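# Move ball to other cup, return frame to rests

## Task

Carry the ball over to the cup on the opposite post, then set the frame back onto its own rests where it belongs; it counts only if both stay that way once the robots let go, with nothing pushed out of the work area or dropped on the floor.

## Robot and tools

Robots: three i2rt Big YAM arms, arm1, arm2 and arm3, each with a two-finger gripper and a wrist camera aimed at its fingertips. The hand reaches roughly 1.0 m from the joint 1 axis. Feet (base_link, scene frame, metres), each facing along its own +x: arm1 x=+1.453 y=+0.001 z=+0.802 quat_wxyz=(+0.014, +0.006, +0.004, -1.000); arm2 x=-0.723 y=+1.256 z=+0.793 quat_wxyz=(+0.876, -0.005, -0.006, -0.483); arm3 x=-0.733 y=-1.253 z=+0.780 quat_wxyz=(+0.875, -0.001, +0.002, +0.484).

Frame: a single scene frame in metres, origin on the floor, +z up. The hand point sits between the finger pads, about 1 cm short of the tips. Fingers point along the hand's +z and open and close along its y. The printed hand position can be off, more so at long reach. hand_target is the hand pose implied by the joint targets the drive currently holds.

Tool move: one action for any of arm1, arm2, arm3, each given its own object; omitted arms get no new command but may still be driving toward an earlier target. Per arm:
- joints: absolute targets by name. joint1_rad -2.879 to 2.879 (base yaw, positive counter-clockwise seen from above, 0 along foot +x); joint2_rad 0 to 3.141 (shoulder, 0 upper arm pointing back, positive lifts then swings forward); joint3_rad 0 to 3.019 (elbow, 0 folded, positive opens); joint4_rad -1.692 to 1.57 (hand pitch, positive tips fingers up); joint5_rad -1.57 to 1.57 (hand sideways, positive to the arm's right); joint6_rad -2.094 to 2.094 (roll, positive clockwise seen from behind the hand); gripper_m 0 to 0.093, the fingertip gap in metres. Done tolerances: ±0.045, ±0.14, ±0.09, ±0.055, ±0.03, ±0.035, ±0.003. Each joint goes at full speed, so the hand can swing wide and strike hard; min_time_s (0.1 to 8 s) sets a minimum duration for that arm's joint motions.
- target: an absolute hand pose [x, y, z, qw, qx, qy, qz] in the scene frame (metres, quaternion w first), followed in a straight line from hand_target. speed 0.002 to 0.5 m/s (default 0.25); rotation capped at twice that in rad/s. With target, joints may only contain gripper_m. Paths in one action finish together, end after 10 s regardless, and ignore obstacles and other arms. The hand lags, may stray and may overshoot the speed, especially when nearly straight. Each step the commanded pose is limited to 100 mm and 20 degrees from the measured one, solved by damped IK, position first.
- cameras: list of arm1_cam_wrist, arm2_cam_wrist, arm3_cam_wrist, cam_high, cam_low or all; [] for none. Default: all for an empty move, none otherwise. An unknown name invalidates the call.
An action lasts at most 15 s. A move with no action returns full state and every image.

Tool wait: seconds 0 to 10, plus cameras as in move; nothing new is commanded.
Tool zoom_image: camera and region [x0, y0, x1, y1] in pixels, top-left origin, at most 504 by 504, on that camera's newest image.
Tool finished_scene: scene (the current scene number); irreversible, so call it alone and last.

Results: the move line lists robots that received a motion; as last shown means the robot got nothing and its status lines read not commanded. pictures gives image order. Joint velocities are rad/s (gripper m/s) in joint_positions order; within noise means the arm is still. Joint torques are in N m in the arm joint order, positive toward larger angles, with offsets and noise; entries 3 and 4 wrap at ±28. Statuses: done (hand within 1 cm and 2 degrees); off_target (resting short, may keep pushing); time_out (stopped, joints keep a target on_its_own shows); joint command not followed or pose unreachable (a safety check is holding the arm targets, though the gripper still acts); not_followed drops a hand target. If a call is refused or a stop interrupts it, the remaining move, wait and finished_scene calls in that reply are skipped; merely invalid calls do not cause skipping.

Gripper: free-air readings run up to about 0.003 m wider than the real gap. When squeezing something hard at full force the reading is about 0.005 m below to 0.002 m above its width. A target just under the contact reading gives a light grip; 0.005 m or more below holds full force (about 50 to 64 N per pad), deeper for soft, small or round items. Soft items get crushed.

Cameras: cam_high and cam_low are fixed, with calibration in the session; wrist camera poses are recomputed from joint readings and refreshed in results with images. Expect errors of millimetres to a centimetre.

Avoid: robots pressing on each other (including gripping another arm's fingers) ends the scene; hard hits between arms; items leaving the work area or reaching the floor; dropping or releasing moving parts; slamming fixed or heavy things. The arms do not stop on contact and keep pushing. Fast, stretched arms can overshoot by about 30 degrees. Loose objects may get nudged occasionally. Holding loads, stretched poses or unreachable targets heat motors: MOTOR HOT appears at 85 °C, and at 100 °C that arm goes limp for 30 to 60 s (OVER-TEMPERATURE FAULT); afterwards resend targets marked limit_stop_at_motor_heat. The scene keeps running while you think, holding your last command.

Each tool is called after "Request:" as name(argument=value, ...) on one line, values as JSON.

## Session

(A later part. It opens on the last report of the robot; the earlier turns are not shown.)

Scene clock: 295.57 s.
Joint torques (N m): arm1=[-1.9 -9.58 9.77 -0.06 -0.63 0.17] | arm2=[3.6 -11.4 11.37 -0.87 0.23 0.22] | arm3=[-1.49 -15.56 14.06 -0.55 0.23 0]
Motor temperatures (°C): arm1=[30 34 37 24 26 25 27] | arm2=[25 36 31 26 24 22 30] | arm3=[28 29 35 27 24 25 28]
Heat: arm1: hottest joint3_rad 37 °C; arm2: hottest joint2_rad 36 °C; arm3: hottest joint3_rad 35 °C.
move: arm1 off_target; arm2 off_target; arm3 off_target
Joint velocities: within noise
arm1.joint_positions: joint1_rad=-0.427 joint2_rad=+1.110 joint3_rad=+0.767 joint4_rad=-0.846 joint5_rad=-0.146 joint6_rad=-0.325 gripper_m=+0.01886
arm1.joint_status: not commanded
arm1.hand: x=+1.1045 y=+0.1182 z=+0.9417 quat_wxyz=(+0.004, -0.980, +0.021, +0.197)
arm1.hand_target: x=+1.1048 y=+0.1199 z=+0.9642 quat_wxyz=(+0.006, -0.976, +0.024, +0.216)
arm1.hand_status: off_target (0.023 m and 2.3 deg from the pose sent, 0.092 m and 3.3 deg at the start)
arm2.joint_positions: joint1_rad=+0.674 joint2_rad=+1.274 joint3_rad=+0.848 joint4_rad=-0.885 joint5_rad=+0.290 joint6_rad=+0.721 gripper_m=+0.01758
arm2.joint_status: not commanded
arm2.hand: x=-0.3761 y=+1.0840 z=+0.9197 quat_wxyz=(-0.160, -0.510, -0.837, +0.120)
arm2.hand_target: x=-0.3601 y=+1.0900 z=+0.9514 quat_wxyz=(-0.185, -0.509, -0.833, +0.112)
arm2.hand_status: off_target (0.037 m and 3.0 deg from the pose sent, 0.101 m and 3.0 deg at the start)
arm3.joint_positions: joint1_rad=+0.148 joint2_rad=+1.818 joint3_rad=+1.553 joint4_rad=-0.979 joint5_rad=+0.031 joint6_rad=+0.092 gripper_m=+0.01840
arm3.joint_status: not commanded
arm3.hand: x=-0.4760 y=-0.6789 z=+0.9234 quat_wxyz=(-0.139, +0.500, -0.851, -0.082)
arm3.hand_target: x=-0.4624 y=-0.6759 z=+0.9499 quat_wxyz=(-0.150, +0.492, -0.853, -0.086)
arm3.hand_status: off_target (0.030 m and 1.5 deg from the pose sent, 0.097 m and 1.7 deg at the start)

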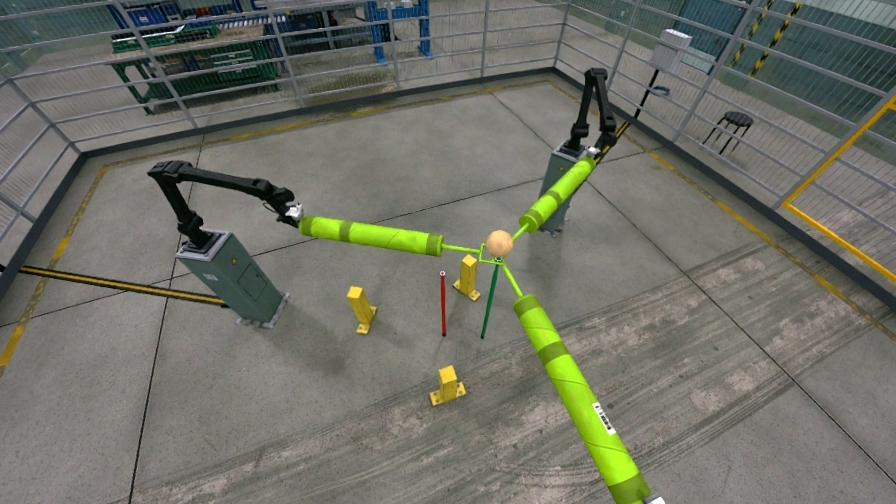

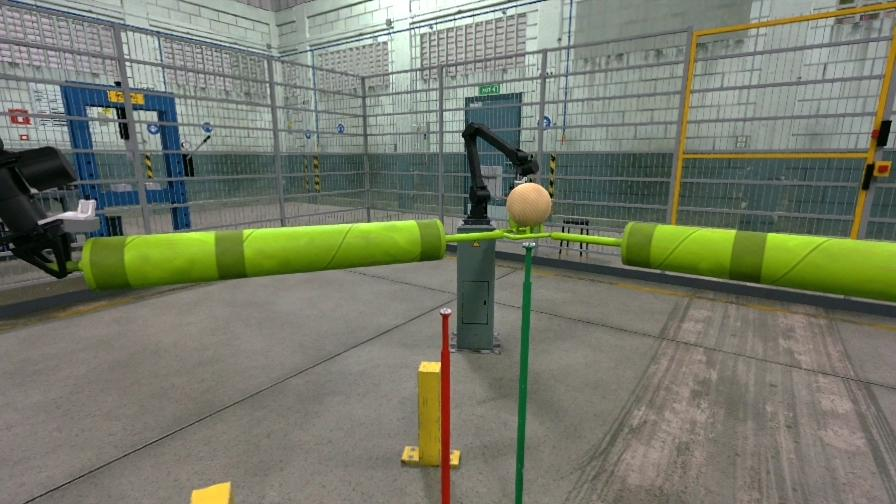

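Request:
move(arm1={"target":[1.111,0.125,0.915,0.0053,-0.976,0.0238,0.2163],"speed":0.04}, arm2={"target":[-0.353,1.095,0.920,0.1846,0.5093,0.8329,-0.1129],"speed":0.04}, arm3={"target":[-0.456,-0.670,0.918,0.149,-0.492,0.854,0.086],"speed":0.04}, cameras=["cam_high","cam_low"])

Request:
zoom_image(camera="cam_low", region=[450, 160, 610, 290])

Request:
zoom_image(camera="cam_high", region=[440, 200, 560, 290])

Scene clock: 307.80 s.
Joint torques (N m): arm1=[-2.2 -7.18 8.35 1.05 -0.57 0.12] | arm2=[3.31 -10.23 8.13 0.54 0.3 0.19] | arm3=[-1.2 -15.74 11.79 0.65 0.38 0]
Motor temperatures (°C): arm1=[30 33 38 24 26 25 27] | arm2=[25 35 33 26 24 22 30] | arm3=[28 30 39 27 24 25 28]
Heat: arm1: hottest joint3_rad 38 °C; arm2: hottest joint2_rad 35 °C; arm3: hottest joint3_rad 39 °C.
move: arm1 done; arm2 off_target; arm3 off_target
Joint velocities: within noise
arm1.joint_positions: joint1_rad=-0.446 joint2_rad=+1.129 joint3_rad=+0.674 joint4_rad=-0.723 joint5_rad=-0.157 joint6_rad=-0.340 gripper_m=+0.01886
arm1.joint_status: not commanded
arm1.hand: x=+1.1129 y=+0.1206 z=+0.9060 quat_wxyz=(+0.005, -0.979, +0.022, +0.204)
arm1.hand_target: x=+1.1111 y=+0.1250 z=+0.9148 quat_wxyz=(+0.006, -0.976, +0.024, +0.216)
arm1.hand_status: done (0.010 m and 1.5 deg from the pose sent, 0.028 m and 2.3 deg at the start)
arm2.joint_positions: joint1_rad=+0.696 joint2_rad=+1.305 joint3_rad=+0.848 joint4_rad=-0.839 joint5_rad=+0.295 joint6_rad=+0.745 gripper_m=+0.01758
arm2.joint_status: not commanded
arm2.hand: x=-0.3626 y=+1.0880 z=+0.9118 quat_wxyz=(-0.170, -0.510, -0.835, +0.117)
arm2.hand_target: x=-0.3532 y=+1.0951 z=+0.9200 quat_wxyz=(-0.185, -0.509, -0.833, +0.112)
arm2.hand_status: off_target (0.015 m and 1.7 deg from the pose sent, 0.026 m and 3.0 deg at the start)
arm3.joint_positions: joint1_rad=+0.138 joint2_rad=+1.856 joint3_rad=+1.553 joint4_rad=-0.943 joint5_rad=+0.025 joint6_rad=+0.087 gripper_m=+0.01840
arm3.joint_status: not commanded
arm3.hand: x=-0.4681 y=-0.6733 z=+0.9030 quat_wxyz=(-0.137, +0.499, -0.852, -0.083)
arm3.hand_target: x=-0.4561 y=-0.6704 z=+0.9180 quat_wxyz=(-0.149, +0.492, -0.854, -0.086)
arm3.hand_status: off_target (0.020 m and 1.6 deg from the pose sent, 0.023 m and 1.5 deg at the start)

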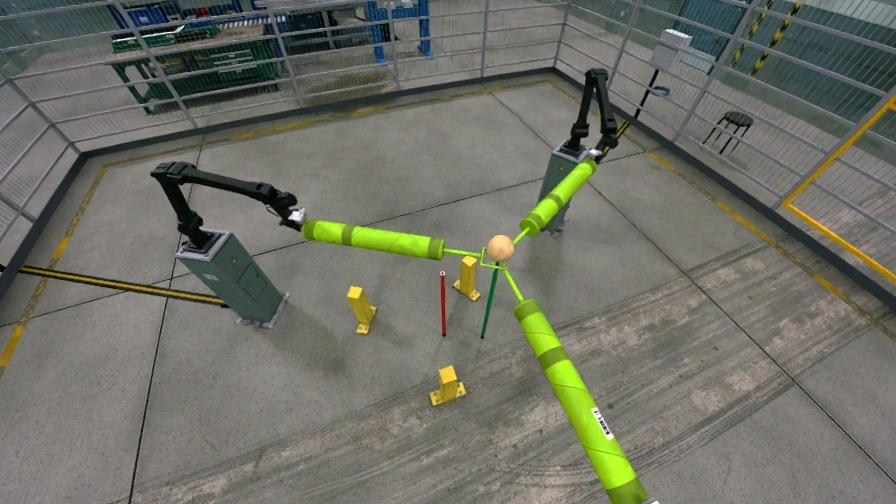

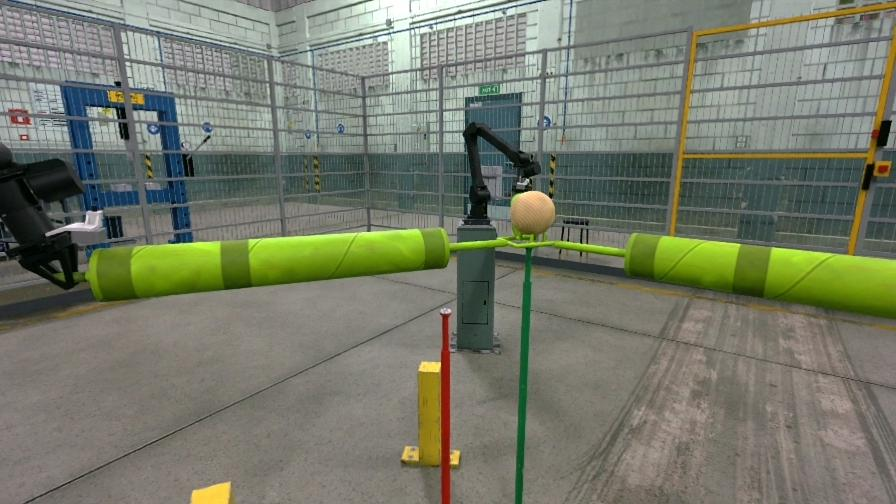

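Scaled by 3.150 from the camera's image (finer frame: 1280x720).

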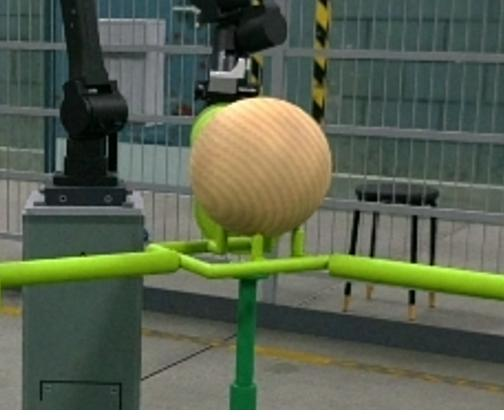

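Scaled by 4.200 from the camera's image (finer frame: 1280x720).

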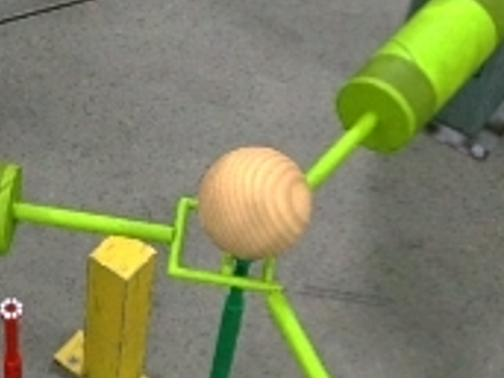

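Request:
move(arm1={"target":[1.103,0.119,0.912,0.0053,-0.976,0.0238,0.2163],"speed":0.04}, arm2={"target":[-0.361,1.089,0.915,0.1846,0.5093,0.8329,-0.1129],"speed":0.04}, arm3={"target":[-0.464,-0.676,0.918,0.149,-0.492,0.854,0.086],"speed":0.04}, cameras=["cam_high","cam_low"])

Request:
zoom_image(camera="cam_low", region=[450, 160, 610, 290])

Request:
zoom_image(camera="cam_high", region=[440, 200, 560, 290])

Scene clock: 319.57 s.
Joint torques (N m): arm1=[0.26 -7.36 8.64 1.35 -0.23 0.37] | arm2=[1.55 -10.93 7.28 0.73 0.09 -0.01] | arm3=[-0.5 -17.26 9.98 0.65 0.53 0.1]
Motor temperatures (°C): arm1=[30 32 36 24 26 25 27] | arm2=[25 34 34 26 24 22 30] | arm3=[28 30 40 27 24 25 28]
Heat: arm1: hottest joint3_rad 36 °C; arm2: hottest joint2_rad 34 °C; arm3: hottest joint3_rad 40 °C.
move: arm1 off_target; arm2 done; arm3 off_target
Joint velocities: within noise
arm1.joint_positions: joint1_rad=-0.446 joint2_rad=+1.146 joint3_rad=+0.674 joint4_rad=-0.713 joint5_rad=-0.155 joint6_rad=-0.340 gripper_m=+0.01886
arm1.joint_status: not commanded
arm1.hand: x=+1.1112 y=+0.1215 z=+0.9012 quat_wxyz=(+0.004, -0.979, +0.022, +0.201)
arm1.hand_target: x=+1.1032 y=+0.1190 z=+0.9120 quat_wxyz=(+0.005, -0.976, +0.024, +0.216)
arm1.hand_status: off_target (0.014 m and 1.8 deg from the pose sent, 0.012 m and 1.5 deg at the start)
arm2.joint_positions: joint1_rad=+0.693 joint2_rad=+1.305 joint3_rad=+0.835 joint4_rad=-0.823 joint5_rad=+0.294 joint6_rad=+0.743 gripper_m=+0.01758
arm2.joint_status: not commanded
arm2.hand: x=-0.3648 y=+1.0873 z=+0.9074 quat_wxyz=(-0.171, -0.511, -0.834, +0.117)
arm2.hand_target: x=-0.3611 y=+1.0889 z=+0.9149 quat_wxyz=(-0.185, -0.509, -0.833, +0.113)
arm2.hand_status: done (0.009 m and 1.7 deg from the pose sent, 0.004 m and 1.7 deg at the start)
arm3.joint_positions: joint1_rad=+0.138 joint2_rad=+1.856 joint3_rad=+1.545 joint4_rad=-0.934 joint5_rad=+0.025 joint6_rad=+0.087 gripper_m=+0.01840
arm3.joint_status: not commanded
arm3.hand: x=-0.4685 y=-0.6739 z=+0.9000 quat_wxyz=(-0.137, +0.499, -0.852, -0.083)
arm3.hand_target: x=-0.4640 y=-0.6760 z=+0.9178 quat_wxyz=(-0.149, +0.492, -0.854, -0.086)
arm3.hand_status: off_target (0.019 m and 1.6 deg from the pose sent, 0.016 m and 1.6 deg at the start)

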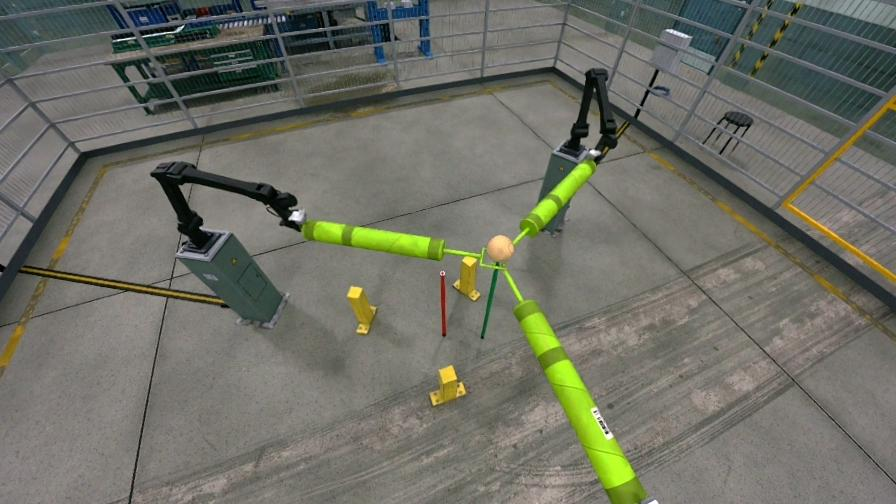

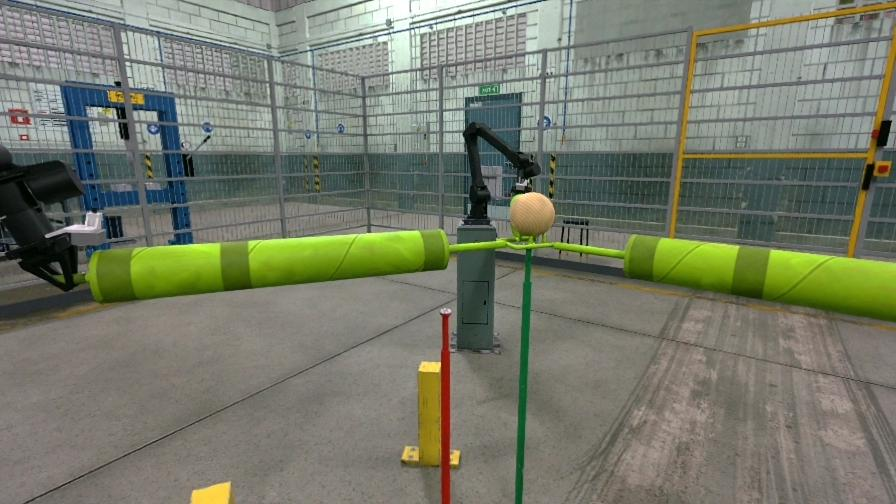

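Scaled by 3.150 from the camera's image (finer frame: 1280x720).

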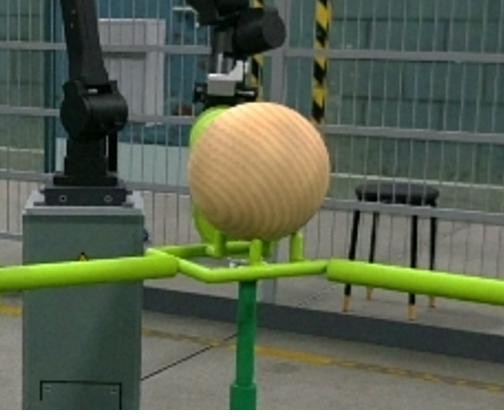

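Scaled by 4.200 from the camera's image (finer frame: 1280x720).

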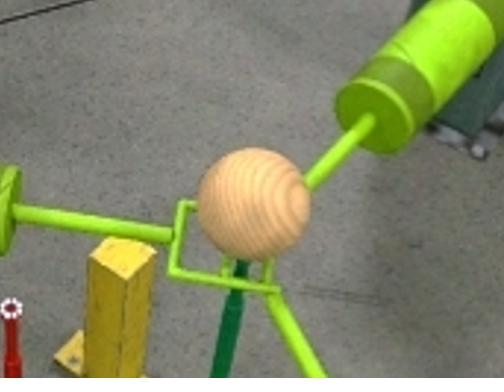

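Request:
move(arm1={"target":[1.096,0.109,0.912,0.0053,-0.976,0.0238,0.2163],"speed":0.04}, arm2={"target":[-0.370,1.079,0.915,0.1846,0.5093,0.8329,-0.1129],"speed":0.04}, arm3={"target":[-0.473,-0.686,0.918,0.149,-0.492,0.854,0.086],"speed":0.04}, cameras=["cam_high","cam_low"])

Request:
zoom_image(camera="cam_low", region=[450, 160, 610, 290])

Request:
zoom_image(camera="cam_high", region=[440, 200, 560, 290])

Scene clock: 327.30 s.
Joint torques (N m): arm1=[1.08 -7.06 9.05 1.47 -0.39 0.49] | arm2=[0.38 -12.04 6.71 0.65 0.27 -0.16] | arm3=[0.03 -19.19 8.94 0.36 0.58 0.17]
Motor temperatures (°C): arm1=[30 31 36 24 26 25 27] | arm2=[25 34 35 26 24 22 30] | arm3=[27 31 39 27 24 25 28]
Heat: arm1: hottest joint3_rad 36 °C; arm2: hottest joint3_rad 35 °C; arm3: hottest joint3_rad 39 °C.
move: arm1 off_target; arm2 off_target; arm3 off_target
Joint velocities: within noise
arm1.joint_positions: joint1_rad=-0.416 joint2_rad=+1.149 joint3_rad=+0.674 joint4_rad=-0.709 joint5_rad=-0.135 joint6_rad=-0.316 gripper_m=+0.01886
arm1.joint_status: not commanded
arm1.hand: x=+1.1081 y=+0.1150 z=+0.8999 quat_wxyz=(+0.008, -0.980, +0.021, +0.198)
arm1.hand_target: x=+1.0965 y=+0.1090 z=+0.9121 quat_wxyz=(+0.005, -0.976, +0.023, +0.216)
arm1.hand_status: off_target (0.018 m and 2.2 deg from the pose sent, 0.022 m and 1.8 deg at the start)
arm2.joint_positions: joint1_rad=+0.670 joint2_rad=+1.305 joint3_rad=+0.828 joint4_rad=-0.811 joint5_rad=+0.279 joint6_rad=+0.722 gripper_m=+0.01758
arm2.joint_status: not commanded
arm2.hand: x=-0.3678 y=+1.0814 z=+0.9048 quat_wxyz=(-0.170, -0.512, -0.835, +0.113)
arm2.hand_target: x=-0.3699 y=+1.0790 z=+0.9148 quat_wxyz=(-0.184, -0.509, -0.833, +0.113)
arm2.hand_status: off_target (0.011 m and 1.7 deg from the pose sent, 0.012 m and 1.7 deg at the start)
arm3.joint_positions: joint1_rad=+0.140 joint2_rad=+1.852 joint3_rad=+1.510 joint4_rad=-0.912 joint5_rad=+0.026 joint6_rad=+0.087 gripper_m=+0.01840
arm3.joint_status: not commanded
arm3.hand: x=-0.4724 y=-0.6800 z=+0.8884 quat_wxyz=(-0.134, +0.500, -0.852, -0.080)
arm3.hand_target: x=-0.4730 y=-0.6858 z=+0.9170 quat_wxyz=(-0.149, +0.492, -0.854, -0.086)
arm3.hand_status: off_target (0.030 m and 2.1 deg from the pose sent, 0.022 m and 1.6 deg at the start)

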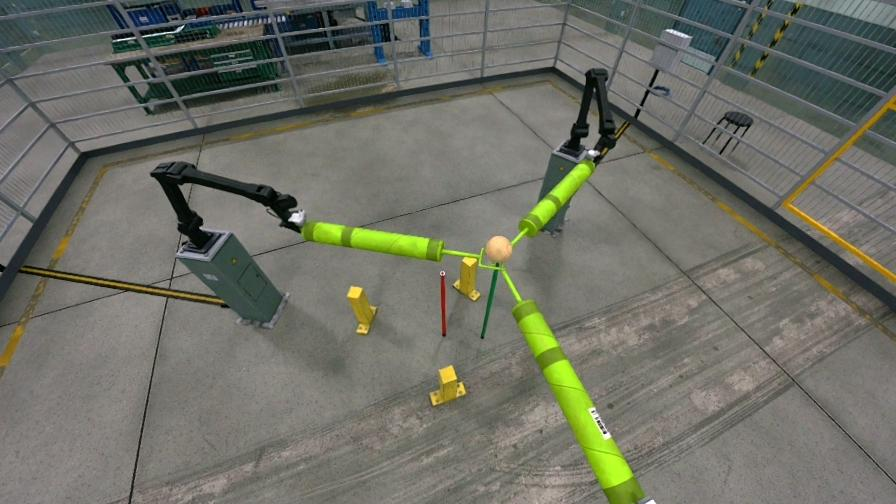

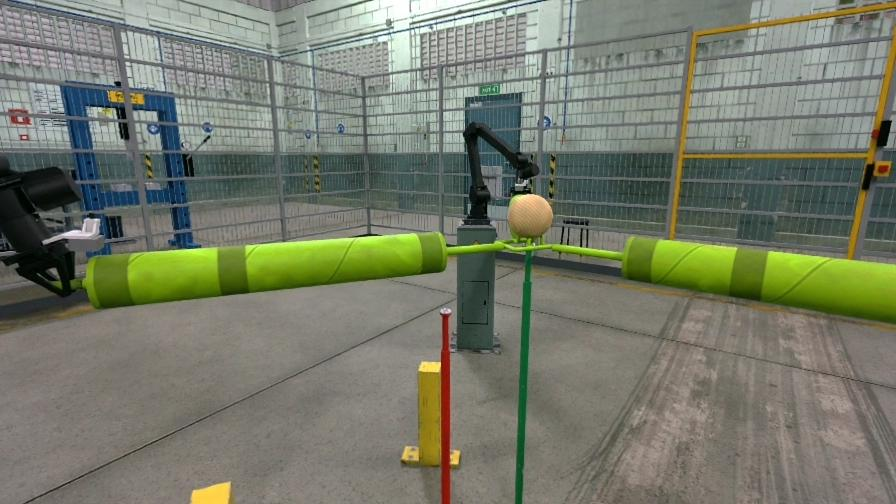

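Scaled by 3.150 from the camera's image (finer frame: 1280x720).

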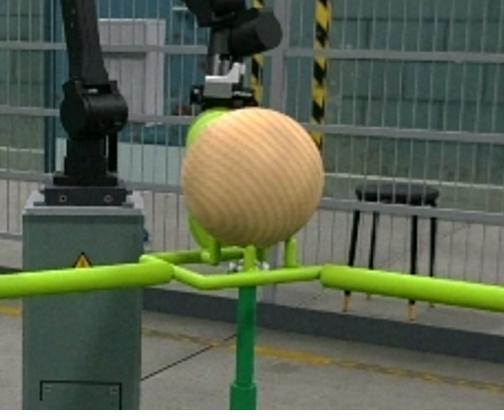

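Scaled by 4.200 from the camera's image (finer frame: 1280x720).

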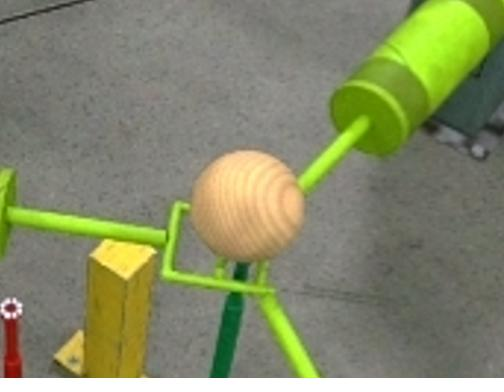

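Request:
move(arm1={"target":[1.094,0.107,0.862,0.0053,-0.976,0.0238,0.2163],"speed":0.03}, arm2={"target":[-0.372,1.077,0.863,0.1846,0.5093,0.8329,-0.1129],"speed":0.03}, arm3={"target":[-0.475,-0.688,0.874,0.149,-0.492,0.854,0.086],"speed":0.03}, cameras=["cam_high","cam_low"])

Request:
zoom_image(camera="cam_low", region=[450, 160, 610, 290])

Request:
zoom_image(camera="cam_high", region=[440, 200, 560, 290])

Scene clock: 335.80 s.
Joint torques (N m): arm1=[1.14 -7.18 7.05 1.52 -0.35 0.5] | arm2=[0.26 -8.64 6.64 1.32 0.18 -0.16] | arm3=[-0.91 -16.44 8.4 0.62 0.6 0.1]
Motor temperatures (°C): arm1=[30 31 36 24 26 25 27] | arm2=[25 34 35 26 24 22 30] | arm3=[27 32 37 27 24 25 28]
Heat: arm1: hottest joint3_rad 36 °C; arm2: hottest joint3_rad 35 °C; arm3: hottest joint3_rad 37 °C.
move: arm1 off_target; arm2 done; arm3 off_target
Joint velocities: within noise
arm1.joint_positions: joint1_rad=-0.406 joint2_rad=+1.237 joint3_rad=+0.611 joint4_rad=-0.533 joint5_rad=-0.131 joint6_rad=-0.308 gripper_m=+0.01886
arm1.joint_status: not commanded
arm1.hand: x=+1.0995 y=+0.1159 z=+0.8596 quat_wxyz=(+0.013, -0.978, +0.020, +0.209)
arm1.hand_target: x=+1.0942 y=+0.1071 z=+0.8621 quat_wxyz=(+0.005, -0.976, +0.023, +0.216)
arm1.hand_status: off_target (0.011 m and 1.3 deg from the pose sent, 0.041 m and 2.2 deg at the start)
arm2.joint_positions: joint1_rad=+0.666 joint2_rad=+1.340 joint3_rad=+0.735 joint4_rad=-0.663 joint5_rad=+0.279 joint6_rad=+0.717 gripper_m=+0.01758
arm2.joint_status: not commanded
arm2.hand: x=-0.3750 y=+1.0818 z=+0.8648 quat_wxyz=(-0.178, -0.511, -0.833, +0.112)
arm2.hand_target: x=-0.3722 y=+1.0771 z=+0.8630 quat_wxyz=(-0.184, -0.509, -0.833, +0.113)
arm2.hand_status: done (0.006 m and 0.8 deg from the pose sent, 0.042 m and 1.7 deg at the start)
arm3.joint_positions: joint1_rad=+0.153 joint2_rad=+1.849 joint3_rad=+1.441 joint4_rad=-0.811 joint5_rad=+0.026 joint6_rad=+0.094 gripper_m=+0.01836
arm3.joint_status: not commanded
arm3.hand: x=-0.4803 y=-0.6790 z=+0.8682 quat_wxyz=(-0.147, +0.500, -0.849, -0.092)
arm3.hand_target: x=-0.4752 y=-0.6878 z=+0.8738 quat_wxyz=(-0.149, +0.492, -0.854, -0.086)
arm3.hand_status: off_target (0.012 m and 1.3 deg from the pose sent, 0.017 m and 2.1 deg at the start)

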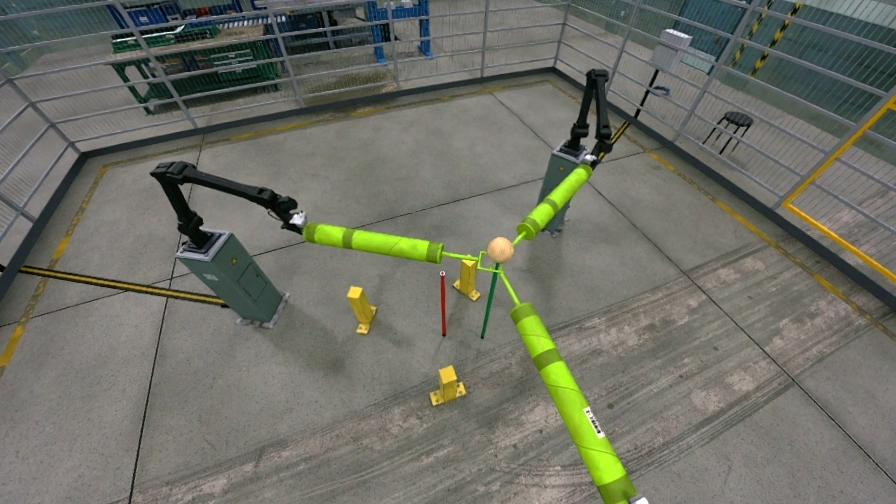

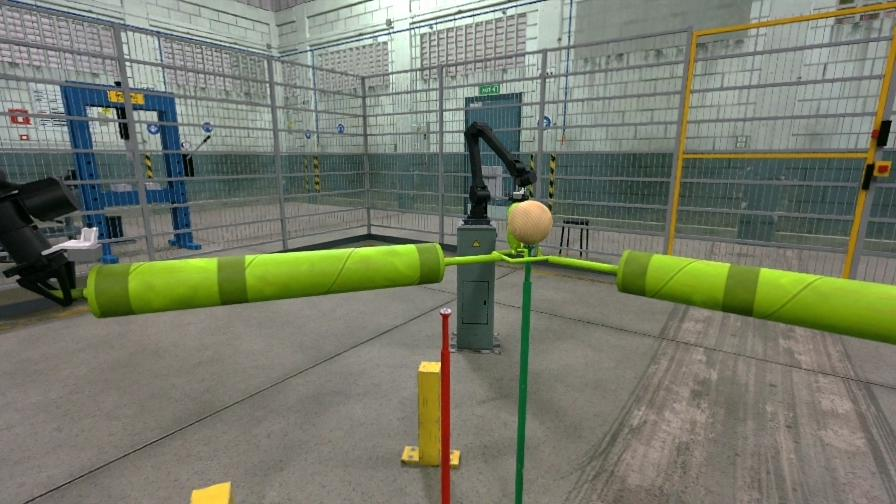

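Scaled by 3.150 from the camera's image (finer frame: 1280x720).

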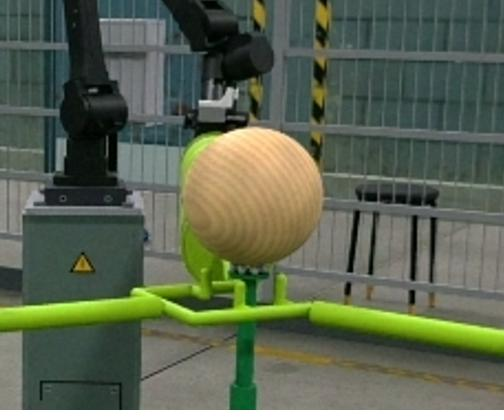

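Scaled by 4.200 from the camera's image (finer frame: 1280x720).

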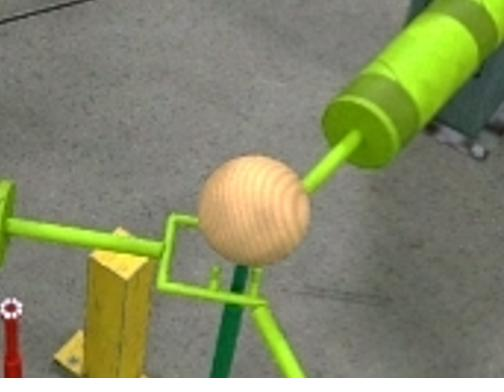

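Request:
move(arm1={"target":[1.029,0.006,0.862,0.0053,-0.976,0.0238,0.2163],"speed":0.1}, arm2={"target":[-0.437,0.976,0.863,0.1846,0.5093,0.8329,-0.1129],"speed":0.1}, arm3={"target":[-0.540,-0.789,0.874,0.149,-0.492,0.854,0.086],"speed":0.1})

Request:
move(arm1={"target":[0.910,-0.236,0.90,0.0053,-0.976,0.0238,0.2163],"speed":0.15}, arm2={"target":[-0.554,0.734,0.89,0.1846,0.5093,0.8329,-0.1129],"speed":0.15}, arm3={"target":[-0.657,-1.031,0.885,0.149,-0.492,0.854,0.086],"speed":0.15}, cameras=["cam_high","cam_low"])

Request:
move(arm1={"target":[0.910,-0.236,0.525,0.0053,-0.976,0.0238,0.2163],"speed":0.15}, arm2={"target":[-0.554,0.734,0.508,0.1846,0.5093,0.8329,-0.1129],"speed":0.15}, arm3={"target":[-0.657,-1.031,0.511,0.149,-0.492,0.854,0.086],"speed":0.15}, cameras=["cam_high","cam_low"])

Scene clock: 352.40 s.
Joint torques (N m): arm1=[0.09 -9.29 9.63 0.76 0.13 0.35] | arm2=[1.2 -10.4 6.05 0.68 -0.18 0.02] | arm3=[0.67 -14.15 8.51 0.62 0.41 0.33]
Motor temperatures (°C): arm1=[30 31 35 24 26 25 27] | arm2=[25 33 34 26 24 22 30] | arm3=[27 32 37 27 24 25 28]
Heat: arm1: hottest joint3_rad 35 °C; arm2: hottest joint3_rad 34 °C; arm3: hottest joint3_rad 37 °C.
move: arm1 off_target; arm2 done; arm3 off_target
Joint velocities: within noise
arm1.joint_positions: joint1_rad=-0.048 joint2_rad=+1.364 joint3_rad=+0.687 joint4_rad=-0.481 joint5_rad=+0.005 joint6_rad=+0.021 gripper_m=+0.01886
arm1.joint_status: not commanded
arm1.hand: x=+1.0448 y=+0.0095 z=+0.8455 quat_wxyz=(+0.007, -0.980, +0.019, +0.199)
arm1.hand_target: x=+1.0295 y=+0.0059 z=+0.8622 quat_wxyz=(+0.005, -0.976, +0.024, +0.217)
arm1.hand_status: off_target (0.023 m and 2.1 deg from the pose sent, 0.131 m and 1.3 deg at the start)
arm2.joint_positions: joint1_rad=+0.299 joint2_rad=+1.340 joint3_rad=+0.715 joint4_rad=-0.557 joint5_rad=+0.159 joint6_rad=+0.355 gripper_m=+0.01759
arm2.joint_status: not commanded
arm2.hand: x=-0.4355 y=+0.9727 z=+0.8625 quat_wxyz=(-0.182, -0.509, -0.834, +0.115)
arm2.hand_target: x=-0.4369 y=+0.9760 z=+0.8630 quat_wxyz=(-0.185, -0.509, -0.833, +0.113)
arm2.hand_status: done (0.004 m and 0.5 deg from the pose sent, 0.123 m and 0.8 deg at the start)
arm3.joint_positions: joint1_rad=+0.175 joint2_rad=+1.592 joint3_rad=+1.058 joint4_rad=-0.720 joint5_rad=+0.044 joint6_rad=+0.113 gripper_m=+0.01833
arm3.joint_status: not commanded
arm3.hand: x=-0.5368 y=-0.7890 z=+0.8550 quat_wxyz=(-0.137, +0.502, -0.850, -0.077)
arm3.hand_target: x=-0.5399 y=-0.7889 z=+0.8734 quat_wxyz=(-0.149, +0.492, -0.854, -0.086)
arm3.hand_status: off_target (0.019 m and 2.1 deg from the pose sent, 0.125 m and 1.3 deg at the start)
pictures: none

Scene clock: 354.87 s.
Joint torques (N m): arm1=[-0.15 -17.32 12 0.17 0.67 0.28] | arm2=[1.73 -14.68 9.68 -0.59 -0.43 0.11] | arm3=[0.44 -2.61 10.06 -0.5 0.45 0.3]
Motor temperatures (°C): arm1=[30 31 36 24 26 25 28] | arm2=[25 32 35 26 24 22 30] | arm3=[27 31 37 27 24 25 28]
Heat: arm1: hottest joint3_rad 36 °C; arm2: hottest joint3_rad 35 °C; arm3: hottest joint3_rad 37 °C.
move: arm1 off_target; arm2 off_target; arm3 done
Joint velocities: within noise
arm1.joint_positions: joint1_rad=+0.436 joint2_rad=+1.746 joint3_rad=+1.228 joint4_rad=-0.714 joint5_rad=+0.195 joint6_rad=+0.471 gripper_m=+0.01886
arm1.joint_status: not commanded
arm1.hand: x=+0.9290 y=-0.2238 z=+0.8652 quat_wxyz=(+0.015, -0.982, +0.018, +0.188)
arm1.hand_target: x=+0.9116 y=-0.2353 z=+0.9004 quat_wxyz=(+0.005, -0.976, +0.024, +0.217)
arm1.hand_status: off_target (0.041 m and 3.6 deg from the pose sent, 0.285 m and 2.1 deg at the start)
arm2.joint_positions: joint1_rad=-0.277 joint2_rad=+1.640 joint3_rad=+1.095 joint4_rad=-0.604 joint5_rad=-0.069 joint6_rad=-0.179 gripper_m=+0.01759
arm2.joint_status: not commanded
arm2.hand: x=-0.5597 y=+0.7387 z=+0.8817 quat_wxyz=(-0.185, -0.506, -0.834, +0.120)
arm2.hand_target: x=-0.5541 y=+0.7343 z=+0.8899 quat_wxyz=(-0.185, -0.509, -0.833, +0.113)
arm2.hand_status: off_target (0.011 m and 0.9 deg from the pose sent, 0.268 m and 0.5 deg at the start)
arm3.joint_positions: joint1_rad=+0.293 joint2_rad=+0.740 joint3_rad=+0.471 joint4_rad=-0.949 joint5_rad=+0.083 joint6_rad=+0.223 gripper_m=+0.01833
arm3.joint_status: not commanded
arm3.hand: x=-0.6548 y=-1.0237 z=+0.8810 quat_wxyz=(-0.153, +0.500, -0.847, -0.091)
arm3.hand_target: x=-0.6568 y=-1.0306 z=+0.8846 quat_wxyz=(-0.149, +0.492, -0.854, -0.086)
arm3.hand_status: done (0.009 m and 1.4 deg from the pose sent, 0.272 m and 2.1 deg at the start)

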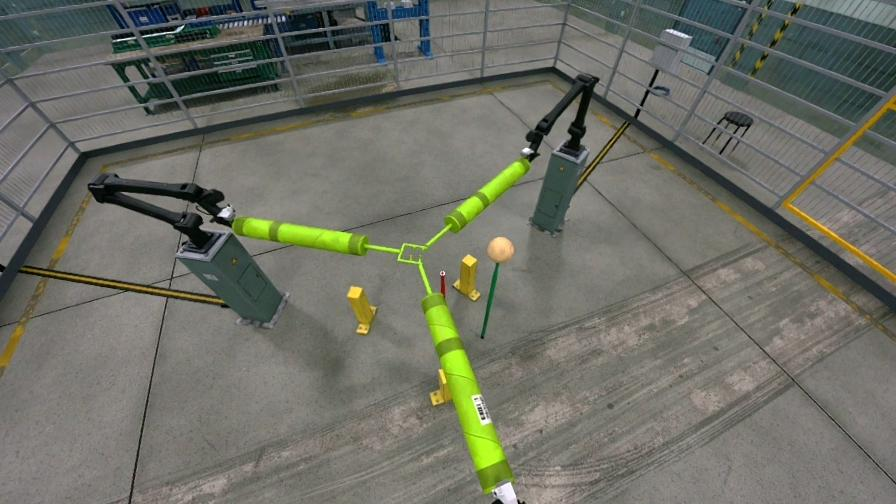

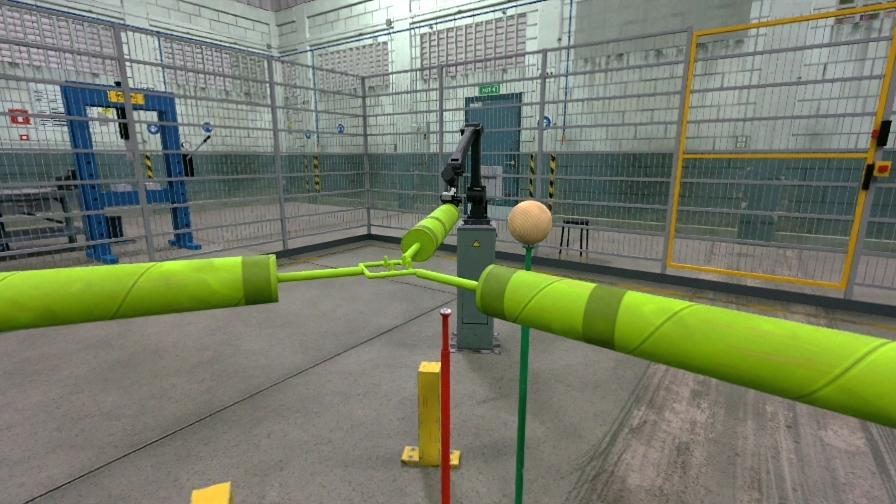

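Scene clock: 358.00 s.
Joint torques (N m): arm1=[-0.62 -21.48 4.26 1.32 0.35 0.23] | arm2=[0.67 -18.02 2.73 0.85 -0.22 0.01] | arm3=[-0.09 -8.12 -5.42 2.04 0.24 0.23]
Motor temperatures (°C): arm1=[30 31 36 24 26 25 28] | arm2=[25 33 34 26 24 22 30] | arm3=[27 31 37 27 24 25 28]
Heat: arm1: hottest joint3_rad 36 °C; arm2: hottest joint3_rad 34 °C; arm3: hottest joint3_rad 37 °C.
move: arm1 off_target; arm2 done; arm3 done
Joint velocities: within noise
arm1.joint_positions: joint1_rad=+0.444 joint2_rad=+2.496 joint3_rad=+1.255 joint4_rad=+0.016 joint5_rad=+0.205 joint6_rad=+0.479 gripper_m=+0.01886
arm1.joint_status: not commanded
arm1.hand: x=+0.9307 y=-0.2249 z=+0.5064 quat_wxyz=(+0.016, -0.981, +0.020, +0.193)
arm1.hand_target: x=+0.9104 y=-0.2359 z=+0.5254 quat_wxyz=(+0.005, -0.976, +0.024, +0.216)
arm1.hand_status: off_target (0.030 m and 3.0 deg from the pose sent, 0.341 m and 3.6 deg at the start)
arm2.joint_positions: joint1_rad=-0.267 joint2_rad=+2.478 joint3_rad=+1.124 joint4_rad=+0.194 joint5_rad=-0.074 joint6_rad=-0.171 gripper_m=+0.01759
arm2.joint_status: not commanded
arm2.hand: x=-0.5516 y=+0.7363 z=+0.5119 quat_wxyz=(-0.183, -0.506, -0.836, +0.112)
arm2.hand_target: x=-0.5541 y=+0.7342 z=+0.5079 quat_wxyz=(-0.184, -0.509, -0.833, +0.113)
arm2.hand_status: done (0.005 m and 0.6 deg from the pose sent, 0.374 m and 0.9 deg at the start)
arm3.joint_positions: joint1_rad=+0.294 joint2_rad=+2.575 joint3_rad=+0.395 joint4_rad=+0.943 joint5_rad=+0.087 joint6_rad=+0.226 gripper_m=+0.01833
arm3.joint_status: not commanded
arm3.hand: x=-0.6562 y=-1.0265 z=+0.5081 quat_wxyz=(-0.147, +0.500, -0.849, -0.083)
arm3.hand_target: x=-0.6569 y=-1.0309 z=+0.5110 quat_wxyz=(-0.149, +0.492, -0.854, -0.086)
arm3.hand_status: done (0.005 m and 1.2 deg from the pose sent, 0.370 m and 1.4 deg at the start)

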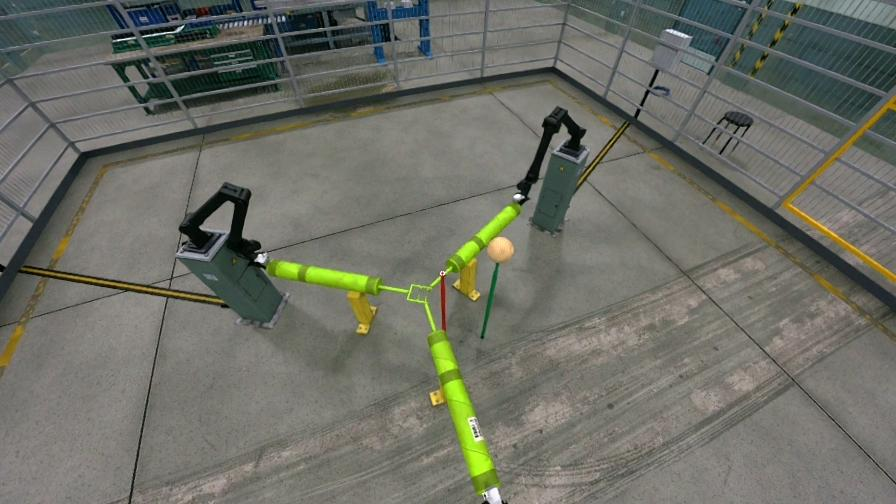

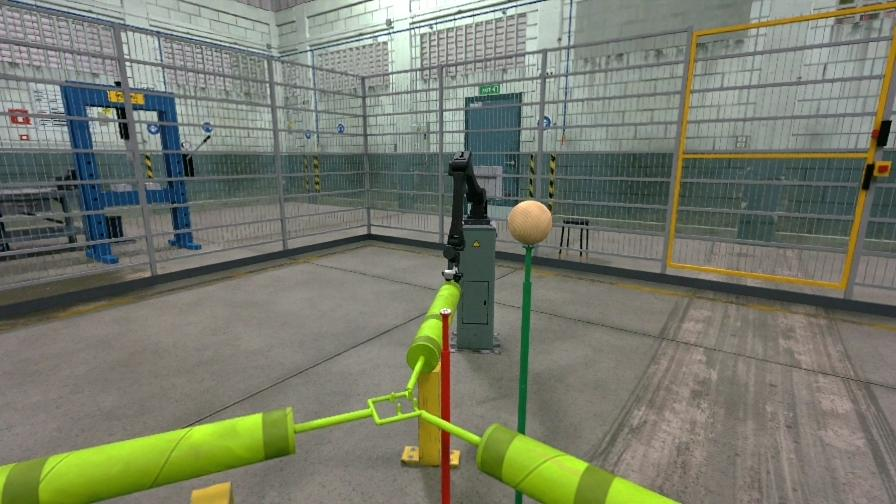

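Request:
move(arm1={"target":[0.902,-0.231,0.448,0.0053,-0.976,0.0238,0.2163],"speed":0.06}, arm2={"target":[-0.560,0.734,0.428,0.1846,0.5093,0.8329,-0.1129],"speed":0.06}, arm3={"target":[-0.659,-1.031,0.430,0.149,-0.492,0.854,0.086],"speed":0.06}, cameras=["cam_high","cam_low"])

Request:
move(arm1={"joints":{"gripper_m":0.05}}, arm2={"joints":{"gripper_m":0.05}}, arm3={"joints":{"gripper_m":0.05}})

Request:
move(arm1={"target":[0.96,-0.236,0.60,0.0053,-0.976,0.0238,0.2163],"speed":0.15}, arm2={"target":[-0.575,0.774,0.58,0.1846,0.5093,0.8329,-0.1129],"speed":0.15}, arm3={"target":[-0.659,-1.031,0.58,0.149,-0.492,0.854,0.086],"speed":0.15}, cameras=["cam_high","cam_low"])

Request:
finished_scene(scene=1)

Scene clock: 369.27 s.
Joint torques (N m): arm1=[-1.61 -19.9 4.92 1.63 0.19 0.13] | arm2=[-0.26 -17.26 2.69 1.05 -0.25 -0.1] | arm3=[0.44 -7.53 -4.92 1.76 0.28 0.3]
Motor temperatures (°C): arm1=[30 33 35 24 26 25 28] | arm2=[25 34 33 26 24 22 30] | arm3=[27 31 34 27 24 25 28]
Heat: arm1: hottest joint3_rad 35 °C; arm2: hottest joint2_rad 34 °C; arm3: hottest joint3_rad 34 °C.
move: arm1 off_target; arm2 off_target; arm3 done
Joint velocities: within noise
arm1.joint_positions: joint1_rad=+0.441 joint2_rad=+2.673 joint3_rad=+1.371 joint4_rad=+0.076 joint5_rad=+0.205 joint6_rad=+0.475 gripper_m=+0.01886
arm1.joint_status: not commanded
arm1.hand: x=+0.9285 y=-0.2237 z=+0.4363 quat_wxyz=(+0.017, -0.981, +0.019, +0.192)
arm1.hand_target: x=+0.9026 y=-0.2307 z=+0.4491 quat_wxyz=(+0.006, -0.976, +0.024, +0.216)
arm1.hand_status: off_target (0.030 m and 3.2 deg from the pose sent, 0.065 m and 3.0 deg at the start)
arm2.joint_positions: joint1_rad=-0.269 joint2_rad=+2.669 joint3_rad=+1.238 joint4_rad=+0.273 joint5_rad=-0.079 joint6_rad=-0.171 gripper_m=+0.01759
arm2.joint_status: not commanded
arm2.hand: x=-0.5516 y=+0.7350 z=+0.4395 quat_wxyz=(-0.185, -0.506, -0.835, +0.112)
arm2.hand_target: x=-0.5600 y=+0.7344 z=+0.4284 quat_wxyz=(-0.185, -0.509, -0.833, +0.113)
arm2.hand_status: off_target (0.014 m and 0.5 deg from the pose sent, 0.084 m and 0.6 deg at the start)
arm3.joint_positions: joint1_rad=+0.298 joint2_rad=+2.834 joint3_rad=+0.566 joint4_rad=+1.036 joint5_rad=+0.089 joint6_rad=+0.229 gripper_m=+0.01833
arm3.joint_status: not commanded
arm3.hand: x=-0.6567 y=-1.0261 z=+0.4329 quat_wxyz=(-0.150, +0.500, -0.848, -0.085)
arm3.hand_target: x=-0.6589 y=-1.0310 z=+0.4302 quat_wxyz=(-0.149, +0.492, -0.854, -0.086)
arm3.hand_status: done (0.006 m and 1.2 deg from the pose sent, 0.078 m and 1.2 deg at the start)

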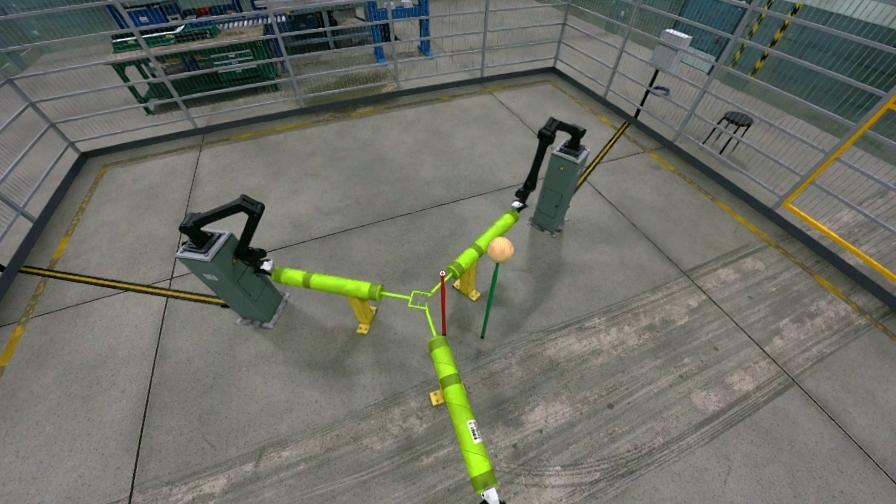

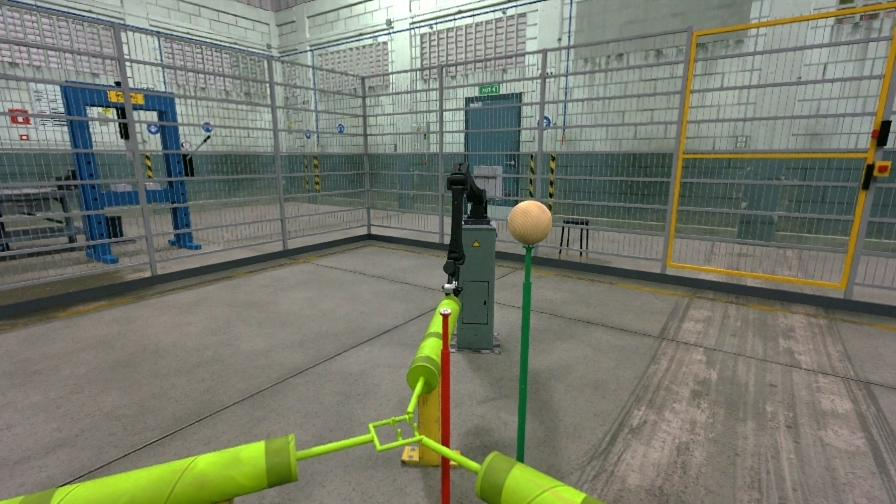

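Scene clock: 369.90 s.
Joint torques (N m): arm1=[-1.55 -20.01 4.25 1.54 0.19 0.13] | arm2=[0.5 -17.2 2.7 1.05 -0.24 -0.1] | arm3=[0.44 -7.59 -4.94 1.66 0.25 0.14]
Motor temperatures (°C): arm1=[30 33 35 24 26 25 27] | arm2=[25 34 33 26 24 22 30] | arm3=[27 31 34 27 24 25 28]
Heat: arm1: hottest joint3_rad 35 °C; arm2: hottest joint2_rad 34 °C; arm3: hottest joint3_rad 34 °C.
move: arm1 done; arm2 done; arm3 done
Joint velocities: within noise
arm1.joint_positions: joint1_rad=+0.441 joint2_rad=+2.673 joint3_rad=+1.380 joint4_rad=+0.078 joint5_rad=+0.205 joint6_rad=+0.475 gripper_m=+0.04990
arm1.joint_status: all done
arm1.hand: x=+0.9228 y=-0.2266 z=+0.4382 quat_wxyz=(+0.014, -0.980, +0.020, +0.197)
arm1.hand_target: x=+0.9027 y=-0.2307 z=+0.4490 quat_wxyz=(+0.006, -0.976, +0.024, +0.216)
arm1.hand_status: not commanded
arm2.joint_positions: joint1_rad=-0.277 joint2_rad=+2.669 joint3_rad=+1.238 joint4_rad=+0.273 joint5_rad=-0.079 joint6_rad=-0.171 gripper_m=+0.04992
arm2.joint_status: all done
arm2.hand: x=-0.5557 y=+0.7337 z=+0.4395 quat_wxyz=(-0.185, -0.509, -0.833, +0.112)
arm2.hand_target: x=-0.5599 y=+0.7344 z=+0.4284 quat_wxyz=(-0.185, -0.509, -0.833, +0.113)
arm2.hand_status: not commanded
arm3.joint_positions: joint1_rad=+0.298 joint2_rad=+2.834 joint3_rad=+0.567 joint4_rad=+1.038 joint5_rad=+0.090 joint6_rad=+0.245 gripper_m=+0.04995
arm3.joint_status: all done
arm3.hand: x=-0.6565 y=-1.0258 z=+0.4328 quat_wxyz=(-0.150, +0.493, -0.852, -0.087)
arm3.hand_target: x=-0.6589 y=-1.0311 z=+0.4301 quat_wxyz=(-0.149, +0.492, -0.854, -0.086)
arm3.hand_status: not commanded
pictures: none

Scene clock: 371.77 s.
Joint torques (N m): arm1=[0.38 -18.14 3.21 0.77 0.33 0.3] | arm2=[0.32 -18.08 1.55 0.28 -0.27 -0.16] | arm3=[0.62 -8.82 -4.16 0.7 0.25 0.11]
Motor temperatures (°C): arm1=[30 33 34 24 26 25 27] | arm2=[25 34 33 26 24 22 30] | arm3=[27 31 34 27 24 25 28]
Heat: arm1: hottest joint3_rad 34 °C; arm2: hottest joint2_rad 34 °C; arm3: hottest joint3_rad 34 °C.
move: arm1 done; arm2 done; arm3 done
Joint velocities: within noise
arm1.joint_positions: joint1_rad=+0.480 joint2_rad=+2.257 joint3_rad=+1.064 joint4_rad=+0.005 joint5_rad=+0.224 joint6_rad=+0.514 gripper_m=+0.04990
arm1.joint_status: not commanded
arm1.hand: x=+0.9585 y=-0.2292 z=+0.5936 quat_wxyz=(+0.008, -0.977, +0.023, +0.214)
arm1.hand_target: x=+0.9600 y=-0.2360 z=+0.5999 quat_wxyz=(+0.005, -0.976, +0.024, +0.216)
arm1.hand_status: done (0.009 m and 0.4 deg from the pose sent, 0.166 m and 2.5 deg at the start)
arm2.joint_positions: joint1_rad=-0.283 joint2_rad=+2.279 joint3_rad=+0.930 joint4_rad=+0.198 joint5_rad=-0.082 joint6_rad=-0.171 gripper_m=+0.04992
arm2.joint_status: not commanded
arm2.hand: x=-0.5696 y=+0.7719 z=+0.5764 quat_wxyz=(-0.188, -0.511, -0.831, +0.114)
arm2.hand_target: x=-0.5749 y=+0.7741 z=+0.5798 quat_wxyz=(-0.185, -0.509, -0.833, +0.113)
arm2.hand_status: done (0.007 m and 0.4 deg from the pose sent, 0.147 m and 0.1 deg at the start)
arm3.joint_positions: joint1_rad=+0.298 joint2_rad=+2.271 joint3_rad=+0.265 joint4_rad=+0.785 joint5_rad=+0.091 joint6_rad=+0.246 gripper_m=+0.04995
arm3.joint_status: not commanded
arm3.hand: x=-0.6558 y=-1.0248 z=+0.5760 quat_wxyz=(-0.153, +0.492, -0.852, -0.089)
arm3.hand_target: x=-0.6589 y=-1.0311 z=+0.5798 quat_wxyz=(-0.149, +0.492, -0.854, -0.086)
arm3.hand_status: done (0.008 m and 0.6 deg from the pose sent, 0.147 m and 0.3 deg at the start)

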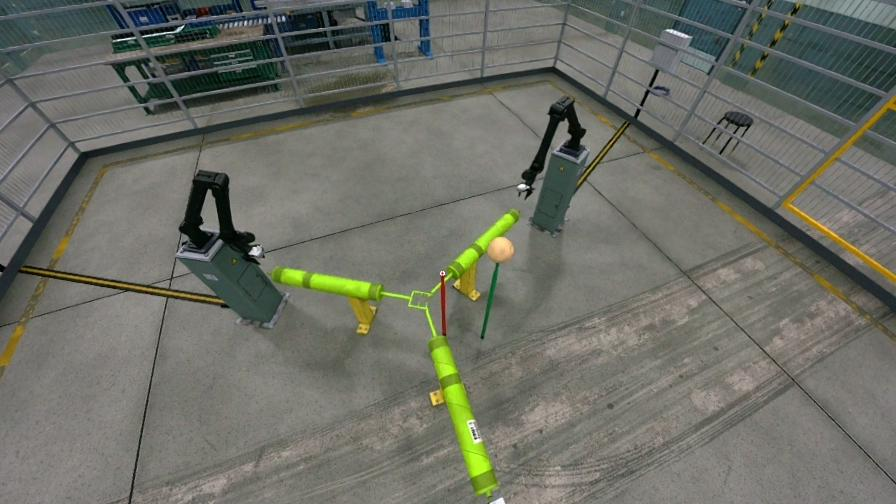

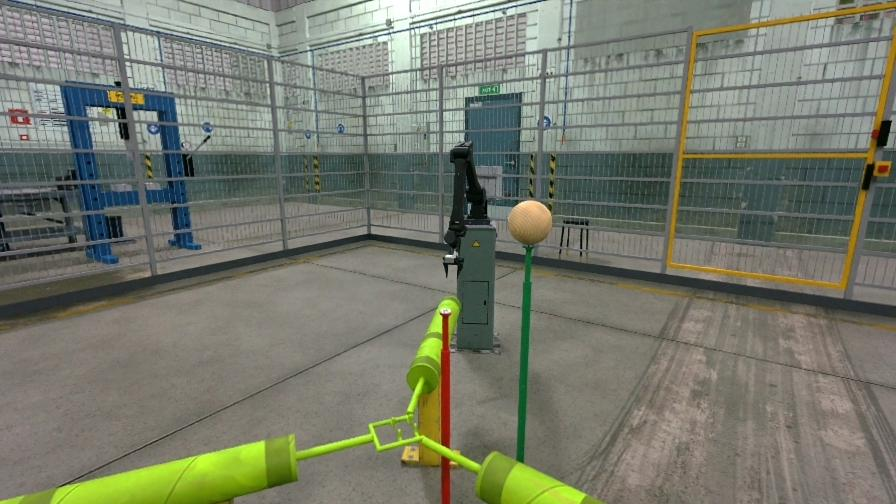

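The scene is finished: the task was done.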